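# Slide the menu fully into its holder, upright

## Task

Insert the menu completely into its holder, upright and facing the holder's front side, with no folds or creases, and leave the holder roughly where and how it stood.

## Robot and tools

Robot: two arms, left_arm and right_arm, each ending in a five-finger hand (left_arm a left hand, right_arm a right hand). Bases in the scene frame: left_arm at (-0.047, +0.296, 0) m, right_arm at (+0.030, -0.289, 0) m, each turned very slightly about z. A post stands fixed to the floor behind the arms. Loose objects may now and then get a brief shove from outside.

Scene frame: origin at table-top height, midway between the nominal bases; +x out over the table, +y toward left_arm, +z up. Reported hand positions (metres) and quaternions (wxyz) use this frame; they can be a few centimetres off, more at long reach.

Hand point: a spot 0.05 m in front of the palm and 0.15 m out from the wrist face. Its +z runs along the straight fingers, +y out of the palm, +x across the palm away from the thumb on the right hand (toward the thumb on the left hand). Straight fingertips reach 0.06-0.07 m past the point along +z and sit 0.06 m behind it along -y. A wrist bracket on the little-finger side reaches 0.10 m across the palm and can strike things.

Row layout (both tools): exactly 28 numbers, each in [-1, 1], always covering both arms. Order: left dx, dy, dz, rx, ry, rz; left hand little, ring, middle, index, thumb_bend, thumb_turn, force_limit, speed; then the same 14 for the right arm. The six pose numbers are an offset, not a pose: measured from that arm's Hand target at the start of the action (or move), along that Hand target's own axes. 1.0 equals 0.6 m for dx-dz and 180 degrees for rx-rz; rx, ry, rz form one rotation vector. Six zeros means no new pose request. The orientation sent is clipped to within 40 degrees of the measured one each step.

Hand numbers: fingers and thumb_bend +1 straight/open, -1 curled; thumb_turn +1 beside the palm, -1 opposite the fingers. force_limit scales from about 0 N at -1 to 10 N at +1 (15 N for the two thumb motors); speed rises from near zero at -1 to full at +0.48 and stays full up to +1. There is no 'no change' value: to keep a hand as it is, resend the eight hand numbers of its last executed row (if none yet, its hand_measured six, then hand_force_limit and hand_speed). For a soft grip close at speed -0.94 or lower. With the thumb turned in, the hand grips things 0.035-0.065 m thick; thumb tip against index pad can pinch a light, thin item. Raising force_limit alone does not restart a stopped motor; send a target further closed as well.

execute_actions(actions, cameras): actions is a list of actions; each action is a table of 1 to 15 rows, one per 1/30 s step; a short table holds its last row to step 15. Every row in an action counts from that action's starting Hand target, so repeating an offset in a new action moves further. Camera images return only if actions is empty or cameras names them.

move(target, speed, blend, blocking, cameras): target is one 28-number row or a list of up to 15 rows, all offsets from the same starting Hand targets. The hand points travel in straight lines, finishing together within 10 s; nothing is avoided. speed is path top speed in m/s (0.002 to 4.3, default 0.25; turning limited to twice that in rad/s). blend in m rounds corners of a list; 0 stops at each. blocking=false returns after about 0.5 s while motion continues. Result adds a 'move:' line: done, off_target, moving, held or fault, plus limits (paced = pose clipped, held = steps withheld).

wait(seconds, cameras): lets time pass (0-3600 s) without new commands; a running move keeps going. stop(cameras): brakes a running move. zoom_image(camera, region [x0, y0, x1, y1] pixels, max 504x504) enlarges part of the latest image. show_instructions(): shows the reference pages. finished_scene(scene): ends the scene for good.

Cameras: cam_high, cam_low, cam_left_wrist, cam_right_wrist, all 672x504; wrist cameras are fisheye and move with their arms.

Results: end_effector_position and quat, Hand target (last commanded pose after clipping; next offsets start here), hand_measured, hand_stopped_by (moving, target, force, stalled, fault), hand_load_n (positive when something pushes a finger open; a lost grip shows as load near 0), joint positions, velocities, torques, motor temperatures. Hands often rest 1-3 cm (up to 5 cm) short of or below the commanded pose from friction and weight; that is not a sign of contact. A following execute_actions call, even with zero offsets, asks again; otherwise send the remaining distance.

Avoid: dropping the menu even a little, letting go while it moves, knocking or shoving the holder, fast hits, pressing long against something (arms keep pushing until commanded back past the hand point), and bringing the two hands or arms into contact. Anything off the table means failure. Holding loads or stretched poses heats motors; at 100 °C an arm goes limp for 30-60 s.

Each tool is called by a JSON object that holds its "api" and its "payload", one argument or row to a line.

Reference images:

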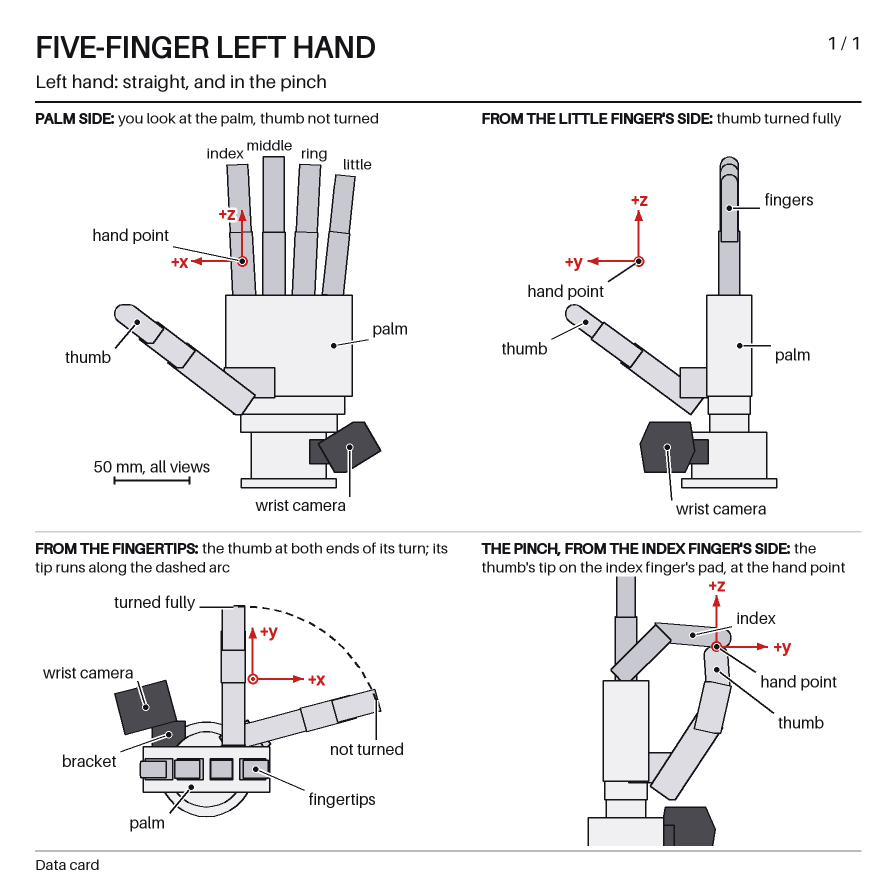

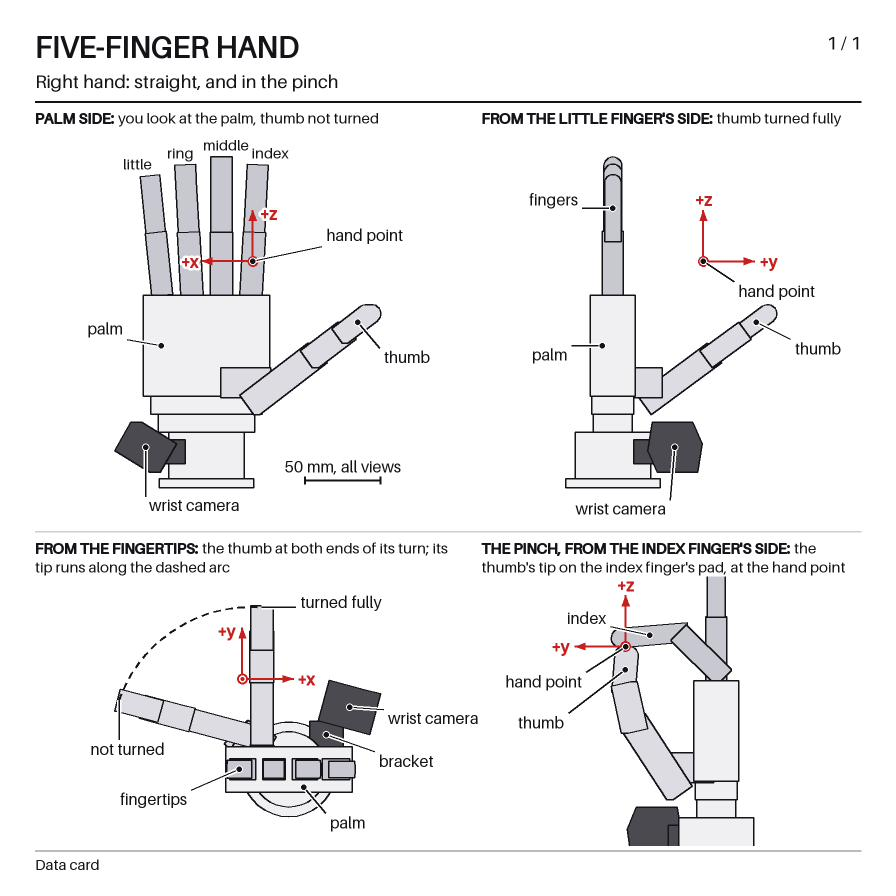

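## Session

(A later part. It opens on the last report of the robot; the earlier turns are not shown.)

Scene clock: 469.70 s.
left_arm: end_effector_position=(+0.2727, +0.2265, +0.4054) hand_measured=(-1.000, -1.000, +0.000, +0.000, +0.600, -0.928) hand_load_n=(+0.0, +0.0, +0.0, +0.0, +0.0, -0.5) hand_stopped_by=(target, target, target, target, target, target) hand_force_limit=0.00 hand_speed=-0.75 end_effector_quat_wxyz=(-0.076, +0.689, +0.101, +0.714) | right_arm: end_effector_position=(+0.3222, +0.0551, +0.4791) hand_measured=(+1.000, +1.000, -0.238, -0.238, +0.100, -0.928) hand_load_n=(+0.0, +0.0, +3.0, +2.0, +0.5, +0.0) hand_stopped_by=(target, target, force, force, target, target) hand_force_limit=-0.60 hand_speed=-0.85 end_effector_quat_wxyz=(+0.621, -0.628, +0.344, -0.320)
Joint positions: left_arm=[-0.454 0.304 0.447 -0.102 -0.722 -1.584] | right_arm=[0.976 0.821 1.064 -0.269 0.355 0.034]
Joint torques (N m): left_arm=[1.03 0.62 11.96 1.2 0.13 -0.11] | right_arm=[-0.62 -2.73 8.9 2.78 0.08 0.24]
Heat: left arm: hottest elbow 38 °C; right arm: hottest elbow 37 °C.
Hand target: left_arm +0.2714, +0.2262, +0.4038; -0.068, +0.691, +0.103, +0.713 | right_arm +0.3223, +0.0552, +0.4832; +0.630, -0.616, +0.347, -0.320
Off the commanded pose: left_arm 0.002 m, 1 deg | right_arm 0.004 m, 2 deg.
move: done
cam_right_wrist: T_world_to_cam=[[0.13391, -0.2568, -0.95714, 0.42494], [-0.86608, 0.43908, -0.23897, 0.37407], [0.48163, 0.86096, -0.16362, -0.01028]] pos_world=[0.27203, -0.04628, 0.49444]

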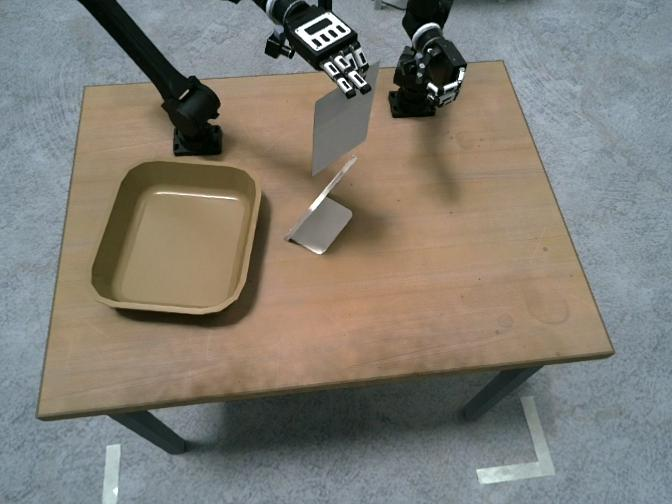

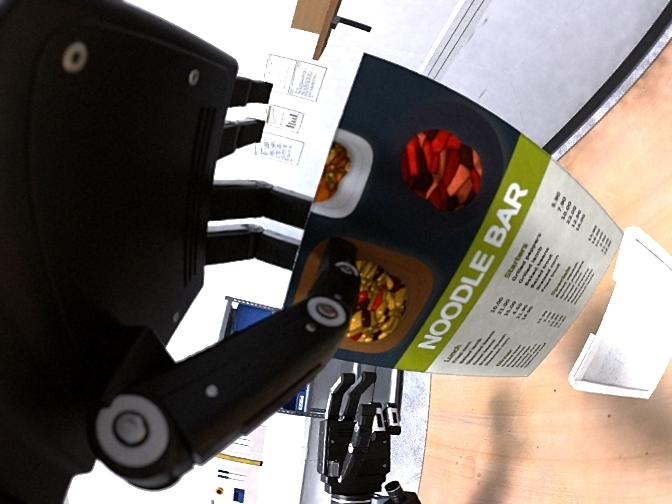

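{"api": "move", "payload": {
  "target": [
    [0,-0.2,-0.1,0,0,0,-1,-1,0.0,0.0,0.6,-0.928,0,-0.75, -0.0398,0.0304,0.1208,-0.1369,-0.0862,-0.0328,1,1,-0.3,-0.3,0.1,-0.928,-0.6,-0.85]
  ],
  "speed": 0.12,
  "cameras": ["cam_high","cam_low","cam_right_wrist"]
}}

Scene clock: 499.37 s.
left_arm: end_effector_position=(+0.1912, +0.3339, +0.3894) hand_measured=(-1.000, -1.000, +0.000, +0.000, +0.600, -0.928) hand_load_n=(+0.0, +0.0, +0.0, +0.0, +0.0, -0.5) hand_stopped_by=(target, target, target, target, target, target) hand_force_limit=0.00 hand_speed=-0.75 end_effector_quat_wxyz=(-0.054, +0.706, +0.087, +0.701) | right_arm: end_effector_position=(+0.3634, +0.1151, +0.4405) hand_measured=(+1.000, +1.000, -0.238, -0.238, +0.100, -0.928) hand_load_n=(+0.0, +0.0, +3.0, +2.0, +0.5, +0.0) hand_stopped_by=(target, target, force, force, target, target) hand_force_limit=-0.60 hand_speed=-0.85 end_effector_quat_wxyz=(-0.495, +0.797, -0.299, +0.176)
Joint positions: left_arm=[1.028 0.014 0.433 -0.437 0.81 -1.603] | right_arm=[0.829 1.193 1.477 -0.749 -0.061 -0.012]
Joint torques (N m): left_arm=[1.55 2.49 12.62 1.09 0.18 0.03] | right_arm=[-1.38 -6.83 14.05 1.29 -0.2 -0.11]
Heat: left arm: hottest elbow 40 °C; right arm: hottest elbow 37 °C.
Hand target: left_arm +0.1846, +0.3282, +0.3959; -0.068, +0.691, +0.103, +0.712 | right_arm +0.3687, +0.1160, +0.4661; -0.509, +0.790, -0.287, +0.185
Off the commanded pose: left_arm 0.011 m, 3 deg | right_arm 0.026 m, 2 deg.
joint sent to its limit (left arm) — joint 2 (shoulder), lower limit. The joint targets are off in position and orientation.
move: off_target (left_arm, right_arm)
cam_right_wrist: T_world_to_cam=[[-0.05671, -0.52289, -0.85051, 0.45087], [-0.9899, 0.14028, -0.02024, 0.35718], [0.1299, 0.84078, -0.52557, 0.20158]] pos_world=[0.35296, 0.01617, 0.49664]

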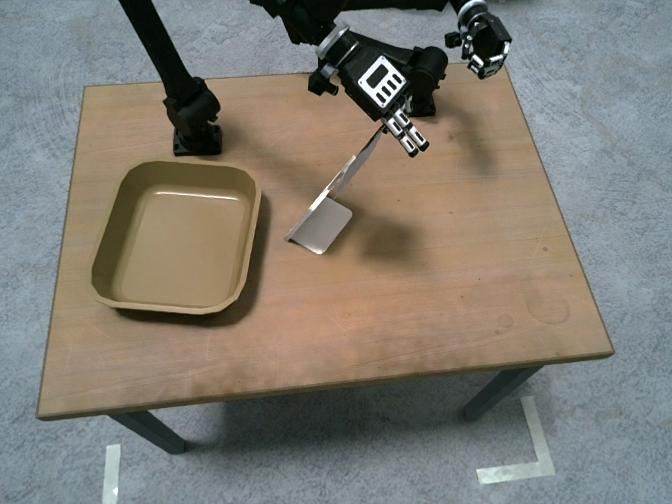

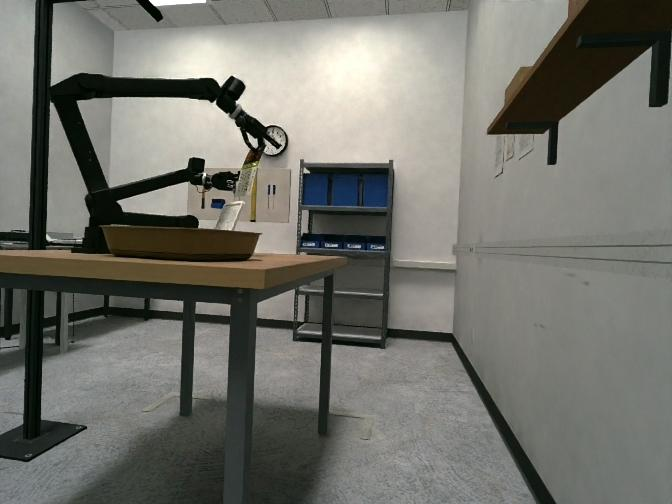

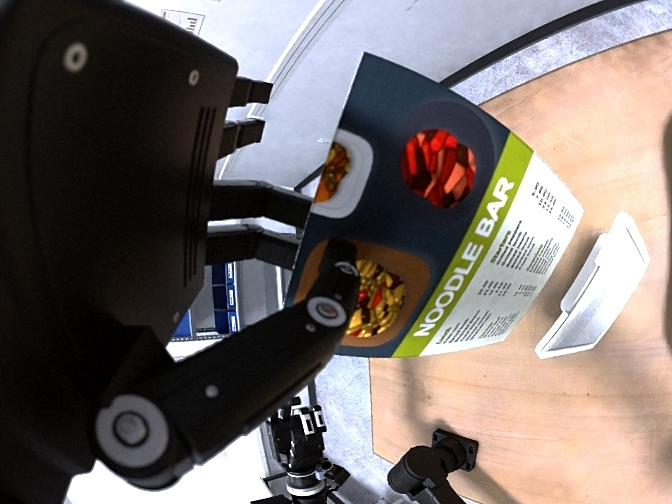

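{"api": "zoom_image", "payload": {
  "camera": "cam_high",
  "region": [270, 110, 450, 270]
}}

{"api": "zoom_image", "payload": {
  "camera": "cam_right_wrist",
  "region": [340, 160, 660, 400]
}}

{"api": "zoom_image", "payload": {
  "camera": "cam_low",
  "region": [180, 90, 300, 260]
}}

Scaled by 2.800 from the camera's image (finer frame: 960x720).

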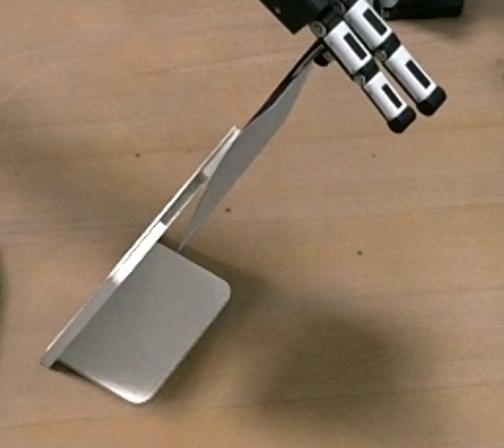

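Scaled by 1.575 from the camera's image (finer frame: 960x720).

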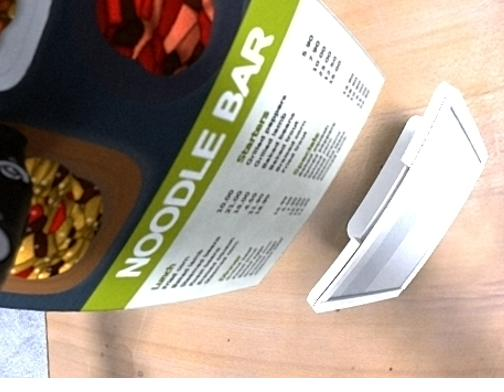

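Scaled by 2.965 from the camera's image (finer frame: 960x720).

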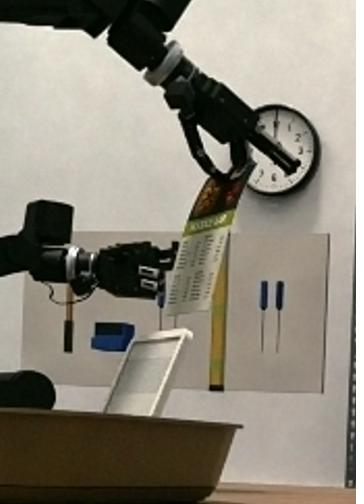

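{"api": "zoom_image", "payload": {
  "camera": "cam_right_wrist",
  "region": [500, 190, 672, 370]
}}

{"api": "zoom_image", "payload": {
  "camera": "cam_high",
  "region": [300, 120, 400, 200]
}}

Scaled by 2.800 from the camera's image (finer frame: 960x720).

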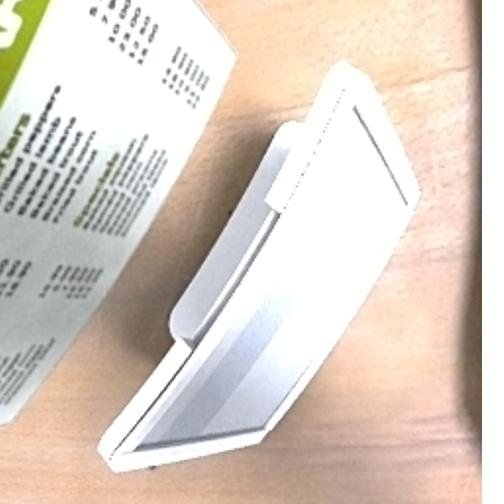

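Scaled by 5.040 from the camera's image (finer frame: 960x720).

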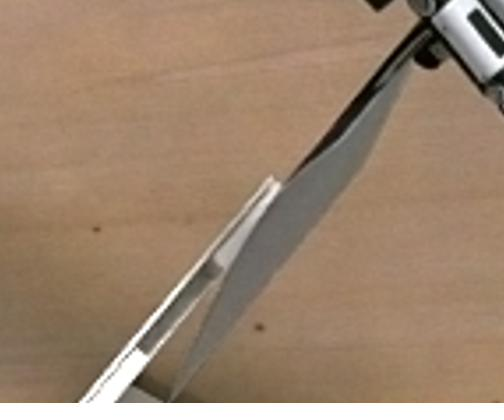

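{"api": "move", "payload": {
  "target": [
    [0,0,0,0,0,0,-1,-1,0.0,0.0,0.6,-0.928,0,-0.75, 0.022,0,0,-0.05,0,0,1,1,-0.3,-0.3,0.1,-0.928,-0.6,-0.85]
  ],
  "speed": 0.08,
  "cameras": ["cam_high","cam_low","cam_right_wrist"]
}}

{"api": "zoom_image", "payload": {
  "camera": "cam_right_wrist",
  "region": [440, 160, 672, 400]
}}

{"api": "zoom_image", "payload": {
  "camera": "cam_high",
  "region": [270, 110, 430, 260]
}}

Scene clock: 583.00 s.
left_arm: end_effector_position=(+0.1907, +0.3337, +0.3894) hand_measured=(-1.000, -1.000, +0.000, +0.000, +0.600, -0.928) hand_load_n=(+0.0, +0.0, +0.0, +0.0, +0.0, -0.5) hand_stopped_by=(target, target, target, target, target, target) hand_force_limit=0.00 hand_speed=-0.75 end_effector_quat_wxyz=(-0.053, +0.706, +0.086, +0.701) | right_arm: end_effector_position=(+0.3726, +0.1061, +0.4459) hand_measured=(+1.000, +1.000, -0.238, -0.238, +0.100, -0.928) hand_load_n=(+0.0, +0.0, +3.0, +2.0, +0.0, +0.0) hand_stopped_by=(target, target, force, force, target, target) hand_force_limit=-0.60 hand_speed=-0.85 end_effector_quat_wxyz=(-0.433, +0.831, -0.312, +0.154)
Joint positions: left_arm=[1.036 0.014 0.433 -0.437 0.821 -1.603] | right_arm=[0.801 1.294 1.66 -0.982 -0.079 -0.038]
Joint torques (N m): left_arm=[1.67 2.49 12.63 1.03 0.18 0.05] | right_arm=[-1.14 -7.53 13.63 1.13 -0.22 -0.11]
Heat: left arm: hottest elbow 42 °C; right arm: hottest elbow 42 °C.
Hand target: left_arm +0.1846, +0.3282, +0.3959; -0.068, +0.691, +0.103, +0.712 | right_arm +0.3789, +0.1075, +0.4661; -0.445, +0.828, -0.301, +0.162
Off the commanded pose: left_arm 0.010 m, 3 deg | right_arm 0.021 m, 2 deg.
joint sent to its limit (left arm) — joint 2 (shoulder), lower limit. The joint targets are off in position and orientation.
move: off_target (right_arm)
cam_right_wrist: T_world_to_cam=[[-0.13482, -0.61684, -0.77546, 0.45686], [-0.98816, 0.14159, 0.05918, 0.33146], [0.07329, 0.77425, -0.62862, 0.28484]] pos_world=[0.36825, 0.01434, 0.51372]

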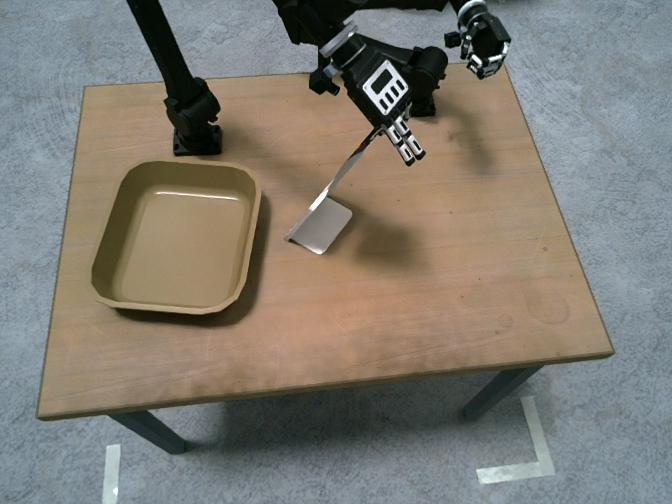

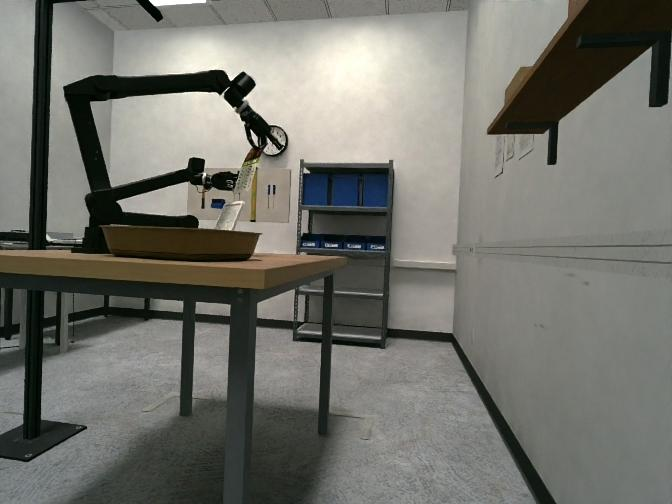

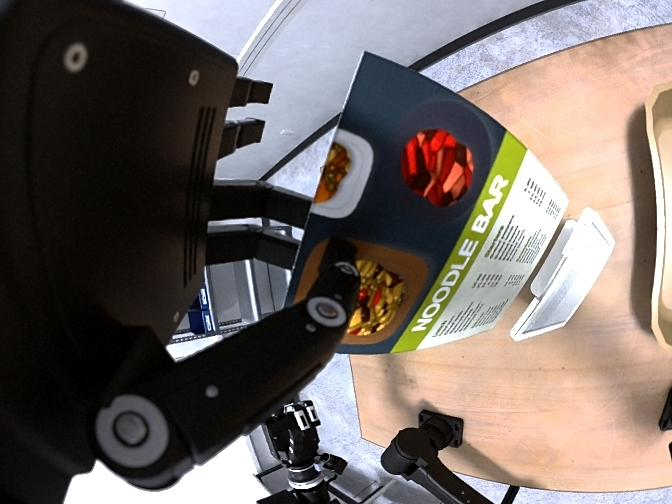

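Scaled by 2.100 from the camera's image (finer frame: 960x720).

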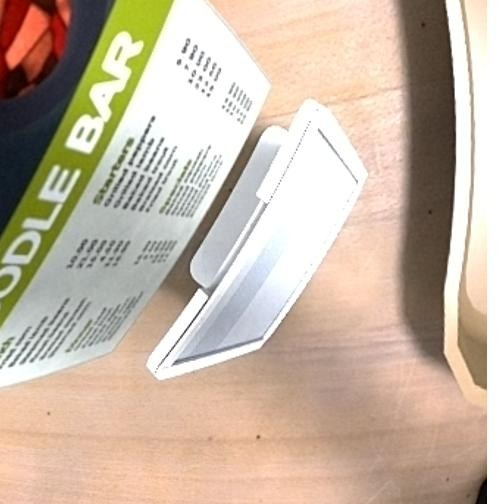

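Scaled by 3.150 from the camera's image (finer frame: 960x720).

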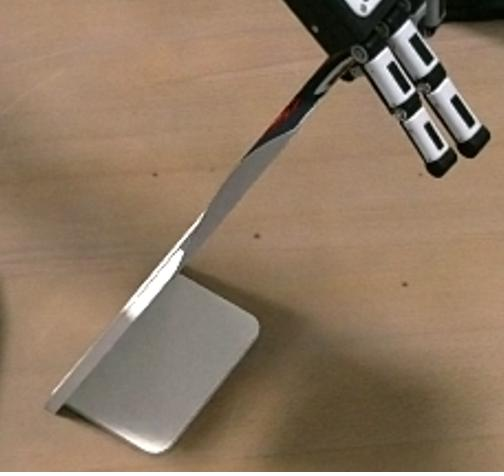

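{"api": "zoom_image", "payload": {
  "camera": "cam_high",
  "region": [310, 140, 380, 210]
}}

{"api": "zoom_image", "payload": {
  "camera": "cam_low",
  "region": [210, 140, 280, 240]
}}

Scaled by 7.200 from the camera's image (finer frame: 960x720).

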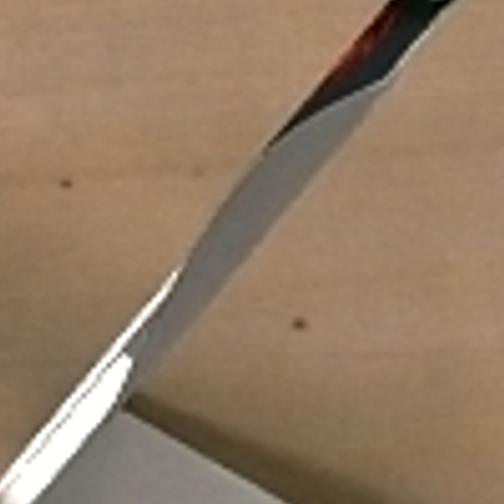

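Scaled by 5.040 from the camera's image (finer frame: 960x720).

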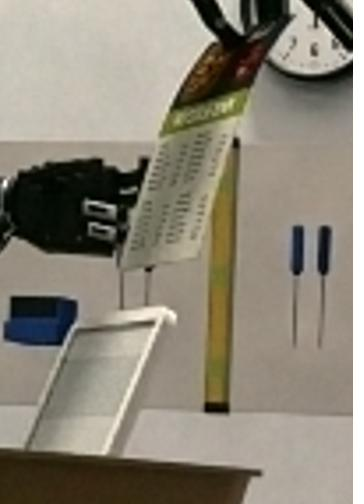

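{"api": "zoom_image", "payload": {
  "camera": "cam_high",
  "region": [275, 170, 345, 240]
}}

Scaled by 7.200 from the camera's image (finer frame: 960x720).

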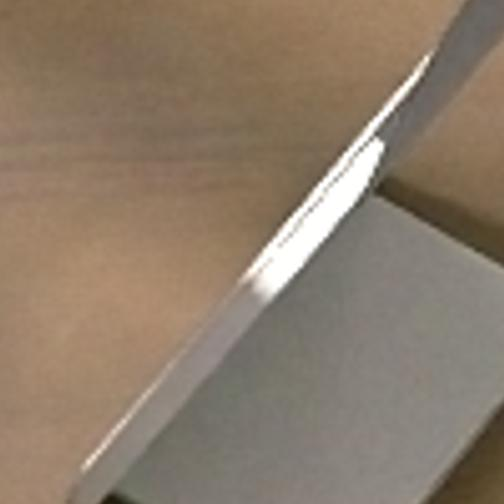

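{"api": "move", "payload": {
  "target": [
    [0,0,0,0,0,0,-1,-1,0.0,0.0,0.6,-0.928,0,-0.75, 0,0.052,0,0,0,0,1,1,-0.3,-0.3,0.1,-0.928,-0.6,-0.85]
  ],
  "speed": 0.06,
  "cameras": ["cam_high","cam_low","cam_right_wrist"]
}}

{"api": "zoom_image", "payload": {
  "camera": "cam_right_wrist",
  "region": [440, 160, 640, 360]
}}

{"api": "zoom_image", "payload": {
  "camera": "cam_high",
  "region": [290, 140, 370, 220]
}}

{"api": "zoom_image", "payload": {
  "camera": "cam_low",
  "region": [210, 150, 280, 240]
}}

Scene clock: 670.20 s.
left_arm: end_effector_position=(+0.1907, +0.3337, +0.3894) hand_measured=(-1.000, -1.000, +0.000, +0.000, +0.600, -0.928) hand_load_n=(+0.0, +0.0, +0.0, +0.0, +0.0, -0.5) hand_stopped_by=(target, target, target, target, target, target) hand_force_limit=0.00 hand_speed=-0.75 end_effector_quat_wxyz=(-0.053, +0.706, +0.086, +0.701) | right_arm: end_effector_position=(+0.3632, +0.0940, +0.4403) hand_measured=(+1.000, +1.000, -0.238, -0.238, +0.100, -0.928) hand_load_n=(+0.0, +0.0, +2.5, +2.0, +0.5, +0.5) hand_stopped_by=(target, target, force, force, target, target) hand_force_limit=-0.60 hand_speed=-0.85 end_effector_quat_wxyz=(-0.437, +0.829, -0.311, +0.156)
Joint positions: left_arm=[1.036 0.014 0.433 -0.437 0.821 -1.603] | right_arm=[0.796 1.245 1.596 -0.959 -0.082 -0.041]
Joint torques (N m): left_arm=[1.61 2.43 12.63 1.02 0.18 0.04] | right_arm=[-1.44 -8.18 8.18 2.51 -0.22 -0.11]
Motor temperatures (°C): left_arm=[30 27 43 26 24 28] | right_arm=[29 28 43 25 24 26]
Heat: left arm: hottest elbow 43 °C; right arm: hottest elbow 43 °C.
Hand target: left_arm +0.1846, +0.3282, +0.3959; -0.068, +0.691, +0.103, +0.712 | right_arm +0.3679, +0.0942, +0.4401; -0.445, +0.828, -0.301, +0.162
Off the commanded pose: left_arm 0.010 m, 3 deg | right_arm 0.005 m, 2 deg.
joint sent to its limit (left arm) — joint 2 (shoulder), lower limit. The joint targets are off in position and orientation.
move: done
cam_right_wrist: T_world_to_cam=[[-0.12951, -0.61198, -0.7802, 0.44349], [-0.98847, 0.1419, 0.05278, 0.32709], [0.07841, 0.77804, -0.6233, 0.28681]] pos_world=[0.35826, 0.00184, 0.50752]

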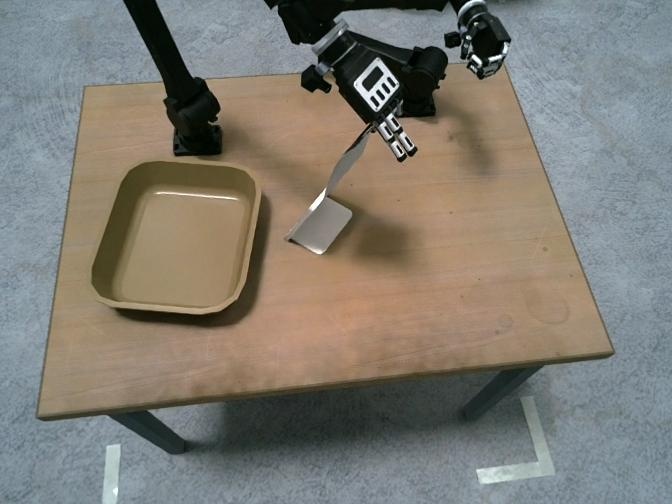

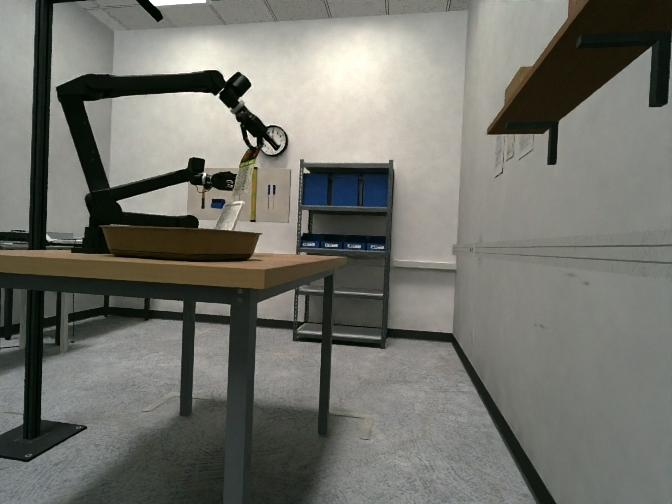

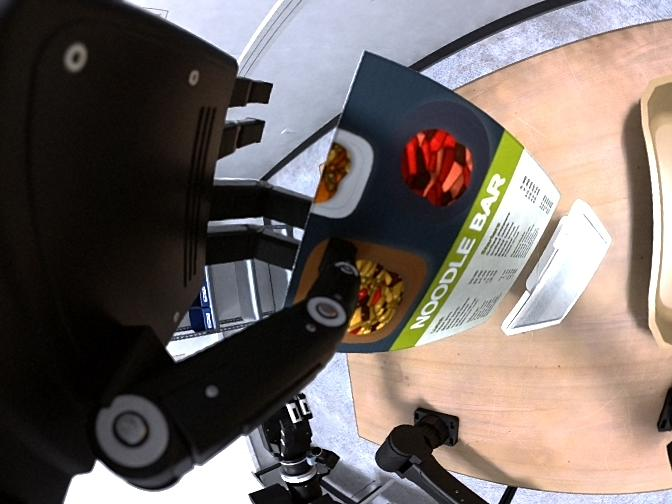

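Scaled by 2.520 from the camera's image (finer frame: 960x720).

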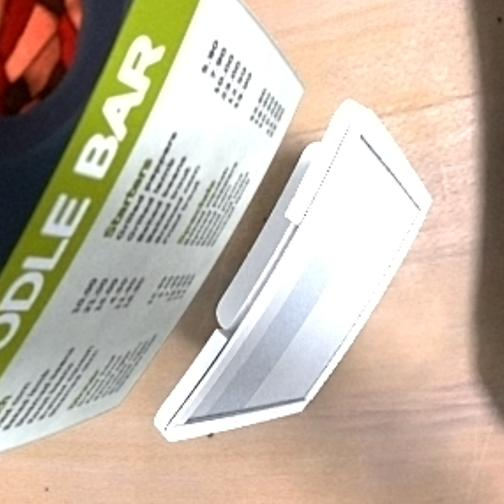

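Scaled by 6.300 from the camera's image (finer frame: 960x720).

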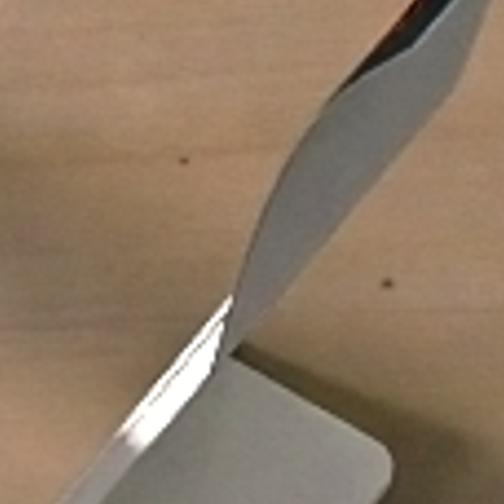

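Scaled by 5.600 from the camera's image (finer frame: 960x720).

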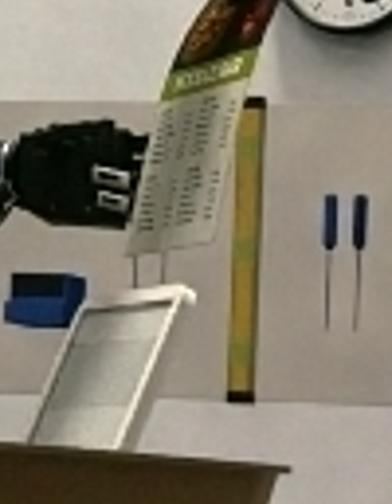

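{"api": "wait", "payload": {
  "seconds": 0,
  "cameras": ["cam_right_wrist","cam_high"]
}}

{"api": "zoom_image", "payload": {
  "camera": "cam_right_wrist",
  "region": [440, 160, 640, 360]
}}

Scene clock: 695.87 s.
left_arm: end_effector_position=(+0.1907, +0.3337, +0.3894) hand_measured=(-1.000, -1.000, +0.000, +0.000, +0.600, -0.928) hand_load_n=(+0.0, +0.0, +0.0, +0.0, +0.0, +0.0) hand_stopped_by=(target, target, target, target, target, target) hand_force_limit=0.00 hand_speed=-0.75 end_effector_quat_wxyz=(-0.053, +0.706, +0.086, +0.701) | right_arm: end_effector_position=(+0.3632, +0.0940, +0.4403) hand_measured=(+1.000, +1.000, -0.238, -0.238, +0.100, -0.928) hand_load_n=(+0.0, +0.0, +3.0, +2.0, +0.5, +0.0) hand_stopped_by=(target, target, force, force, target, target) hand_force_limit=-0.60 hand_speed=-0.85 end_effector_quat_wxyz=(-0.437, +0.829, -0.311, +0.156)
Joint positions: left_arm=[1.036 0.014 0.433 -0.437 0.821 -1.603] | right_arm=[0.796 1.245 1.596 -0.959 -0.082 -0.041]
Joint torques (N m): left_arm=[1.61 2.49 12.64 1.01 0.18 0.04] | right_arm=[-1.61 -8 8.21 2.5 -0.21 -0.1]
Heat: left arm: hottest elbow 43 °C; right arm: hottest elbow 40 °C.
Hand target: left_arm +0.1846, +0.3282, +0.3959; -0.068, +0.691, +0.103, +0.712 | right_arm +0.3679, +0.0942, +0.4401; -0.445, +0.828, -0.301, +0.162
Off the commanded pose: left_arm 0.010 m, 3 deg | right_arm 0.005 m, 2 deg.
cam_right_wrist: T_world_to_cam=[[-0.12951, -0.61198, -0.7802, 0.44349], [-0.98847, 0.1419, 0.05278, 0.32709], [0.07841, 0.77804, -0.6233, 0.28681]] pos_world=[0.35826, 0.00184, 0.50752]
Images, in order (width x height): cam_high 672x504, cam_right_wrist 672x504.

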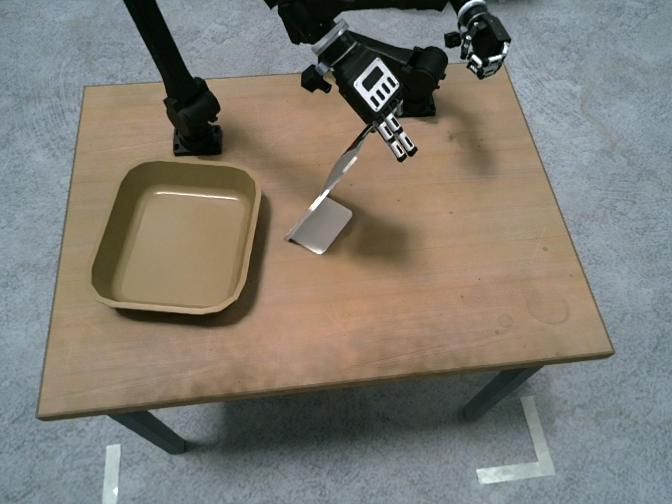

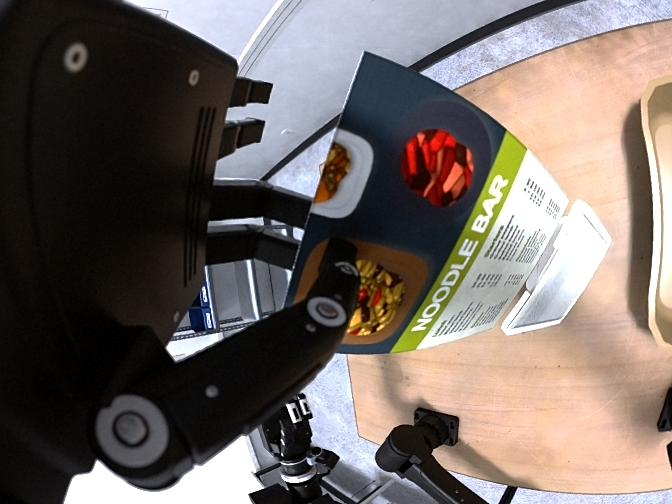

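Scaled by 2.520 from the camera's image (finer frame: 960x720).

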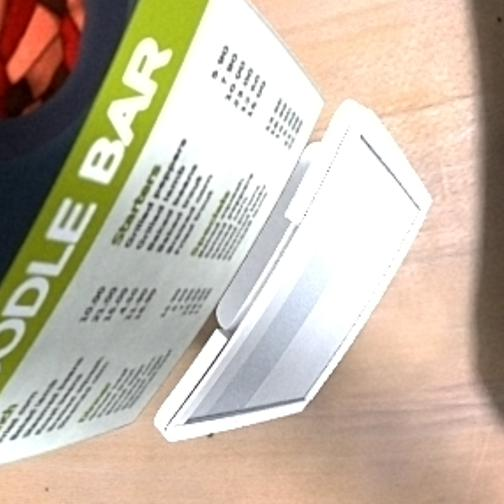

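{"api": "zoom_image", "payload": {
  "camera": "cam_high",
  "region": [290, 150, 360, 220]
}}

Scaled by 7.200 from the camera's image (finer frame: 960x720).

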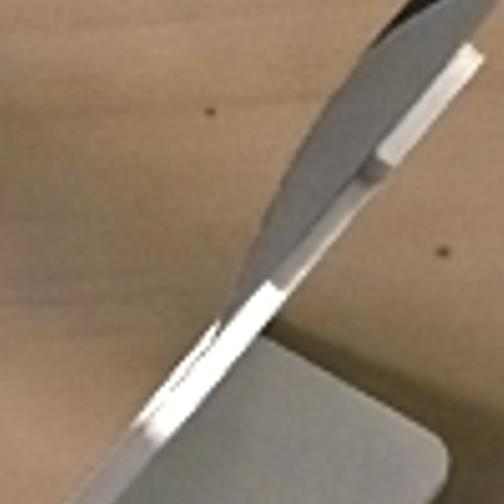

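{"api": "move", "payload": {
  "target": [
    [0,0,0,0,0,0,-1,-1,0.0,0.0,0.6,-0.928,0,-0.75, 0.003,0.045,0.002,0,0,0,1,1,-0.3,-0.3,0.1,-0.928,-0.6,-0.85]
  ],
  "speed": 0.04,
  "cameras": []
}}

{"api": "wait", "payload": {
  "seconds": 2,
  "cameras": ["cam_right_wrist","cam_high","cam_low"]
}}

{"api": "zoom_image", "payload": {
  "camera": "cam_right_wrist",
  "region": [440, 160, 640, 360]
}}

{"api": "zoom_image", "payload": {
  "camera": "cam_high",
  "region": [290, 150, 360, 220]
}}

{"api": "zoom_image", "payload": {
  "camera": "cam_low",
  "region": [210, 150, 280, 240]
}}

Scene clock: 725.93 s.
left_arm: end_effector_position=(+0.1907, +0.3337, +0.3894) hand_measured=(-1.000, -1.000, +0.000, +0.000, +0.600, -0.928) hand_load_n=(+0.0, +0.0, +0.0, +0.0, +0.0, +0.0) hand_stopped_by=(target, target, target, target, target, target) hand_force_limit=0.00 hand_speed=-0.75 end_effector_quat_wxyz=(-0.053, +0.706, +0.086, +0.701) | right_arm: end_effector_position=(+0.3564, +0.0830, +0.4157) hand_measured=(+1.000, +1.000, -0.238, -0.238, +0.100, -0.928) hand_load_n=(+0.0, +0.0, +3.0, +2.0, +0.5, +0.5) hand_stopped_by=(target, target, force, force, target, target) hand_force_limit=-0.60 hand_speed=-0.85 end_effector_quat_wxyz=(-0.436, +0.830, -0.311, +0.155)
Joint positions: left_arm=[1.036 0.014 0.433 -0.437 0.821 -1.603] | right_arm=[0.787 1.195 1.489 -0.906 -0.09 -0.046]
Joint torques (N m): left_arm=[1.61 2.49 12.64 1.02 0.18 0.04] | right_arm=[-1.38 -8 8.43 2.51 -0.21 -0.1]
Heat: left arm: hottest elbow 43 °C; right arm: hottest elbow 39 °C.
Hand target: left_arm +0.1846, +0.3282, +0.3959; -0.068, +0.691, +0.103, +0.712 | right_arm +0.3603, +0.0825, +0.4170; -0.445, +0.828, -0.301, +0.162
Off the commanded pose: left_arm 0.010 m, 3 deg | right_arm 0.004 m, 2 deg.
joint sent to its limit (left arm) — joint 2 (shoulder), lower limit. The joint targets are off in position and orientation.
move: done

Scene clock: 727.93 s.
left_arm: end_effector_position=(+0.1907, +0.3337, +0.3894) hand_measured=(-1.000, -1.000, +0.000, +0.000, +0.600, -0.928) hand_load_n=(+0.0, +0.0, +0.5, +0.0, +0.0, +0.0) hand_stopped_by=(target, target, target, target, target, target) hand_force_limit=0.00 hand_speed=-0.75 end_effector_quat_wxyz=(-0.053, +0.706, +0.086, +0.701) | right_arm: end_effector_position=(+0.3564, +0.0830, +0.4157) hand_measured=(+1.000, +1.000, -0.238, -0.238, +0.100, -0.928) hand_load_n=(+0.0, +0.0, +3.0, +2.0, +0.5, +0.0) hand_stopped_by=(target, target, force, force, target, target) hand_force_limit=-0.60 hand_speed=-0.85 end_effector_quat_wxyz=(-0.436, +0.830, -0.311, +0.155)
Joint positions: left_arm=[1.036 0.014 0.433 -0.437 0.821 -1.603] | right_arm=[0.787 1.195 1.489 -0.906 -0.09 -0.046]
Joint torques (N m): left_arm=[1.55 2.49 12.64 1.03 0.18 0.04] | right_arm=[-1.32 -8 8.42 2.47 -0.24 -0.11]
Heat: left arm: hottest elbow 43 °C; right arm: hottest elbow 39 °C.
Hand target: left_arm +0.1846, +0.3282, +0.3959; -0.068, +0.691, +0.103, +0.712 | right_arm +0.3603, +0.0825, +0.4170; -0.445, +0.828, -0.301, +0.162
Off the commanded pose: left_arm 0.010 m, 3 deg | right_arm 0.004 m, 2 deg.
wait: 2.00 s; at rest by 0.17 s
cam_right_wrist: T_world_to_cam=[[-0.13148, -0.61333, -0.7788, 0.41694], [-0.98835, 0.14181, 0.05517, 0.3222], [0.07661, 0.77699, -0.62484, 0.28197]] pos_world=[0.35166, -0.00906, 0.48312]
Images, in order (width x height): cam_high 672x504, cam_low 672x504, cam_right_wrist 672x504.

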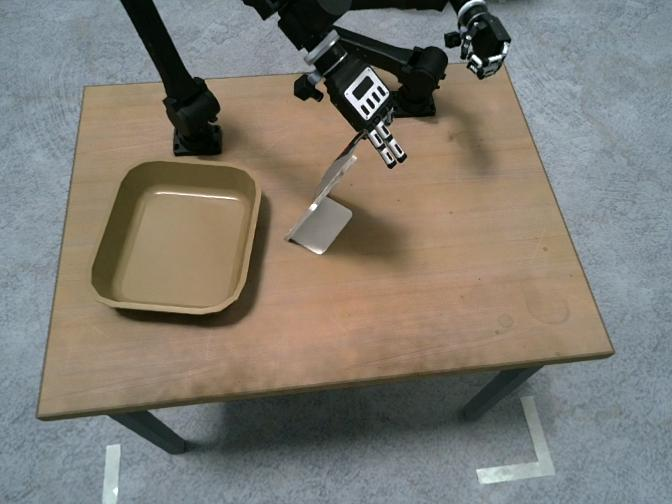

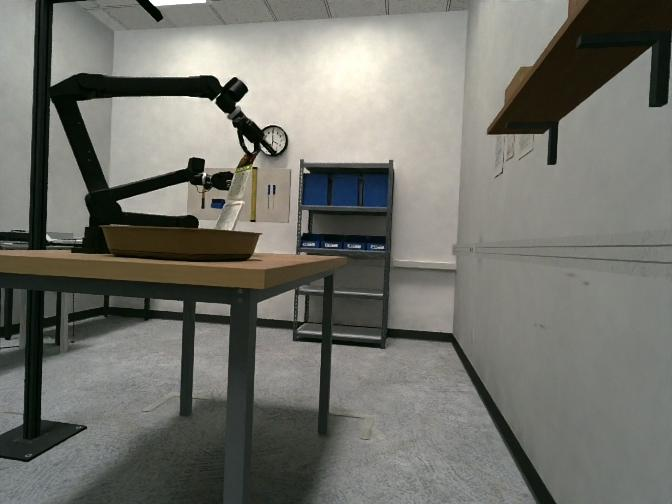

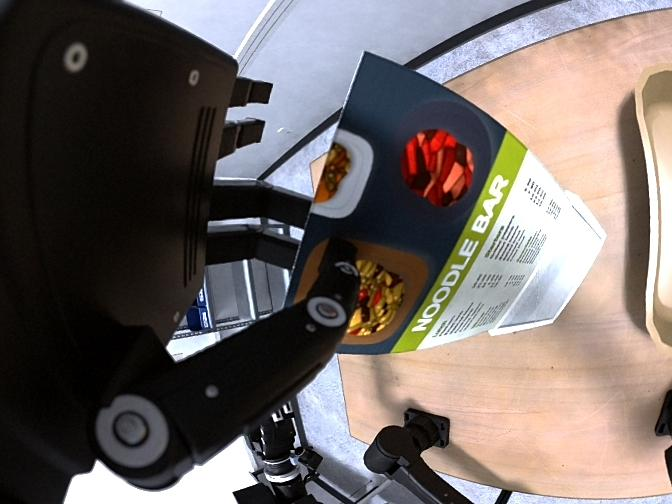

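Scaled by 2.520 from the camera's image (finer frame: 960x720).

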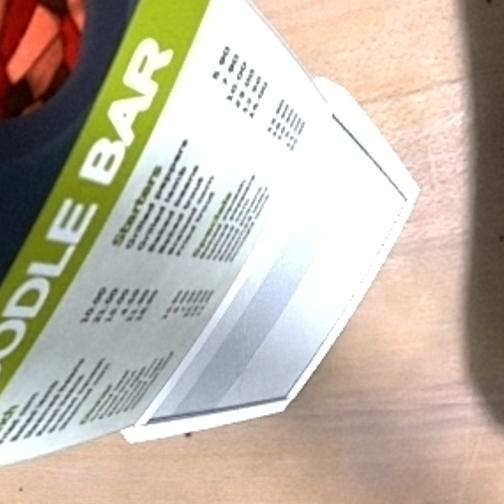

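Scaled by 7.200 from the camera's image (finer frame: 960x720).

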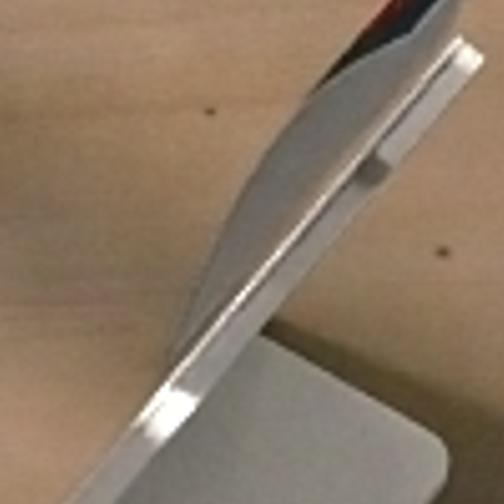

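Scaled by 5.600 from the camera's image (finer frame: 960x720).

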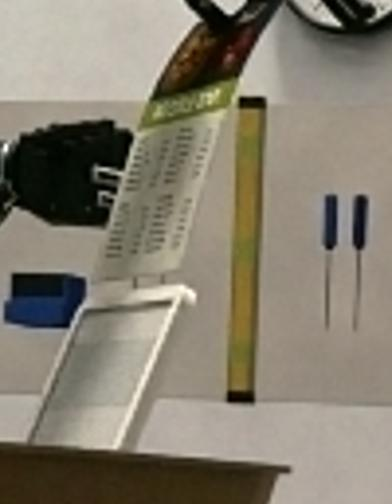

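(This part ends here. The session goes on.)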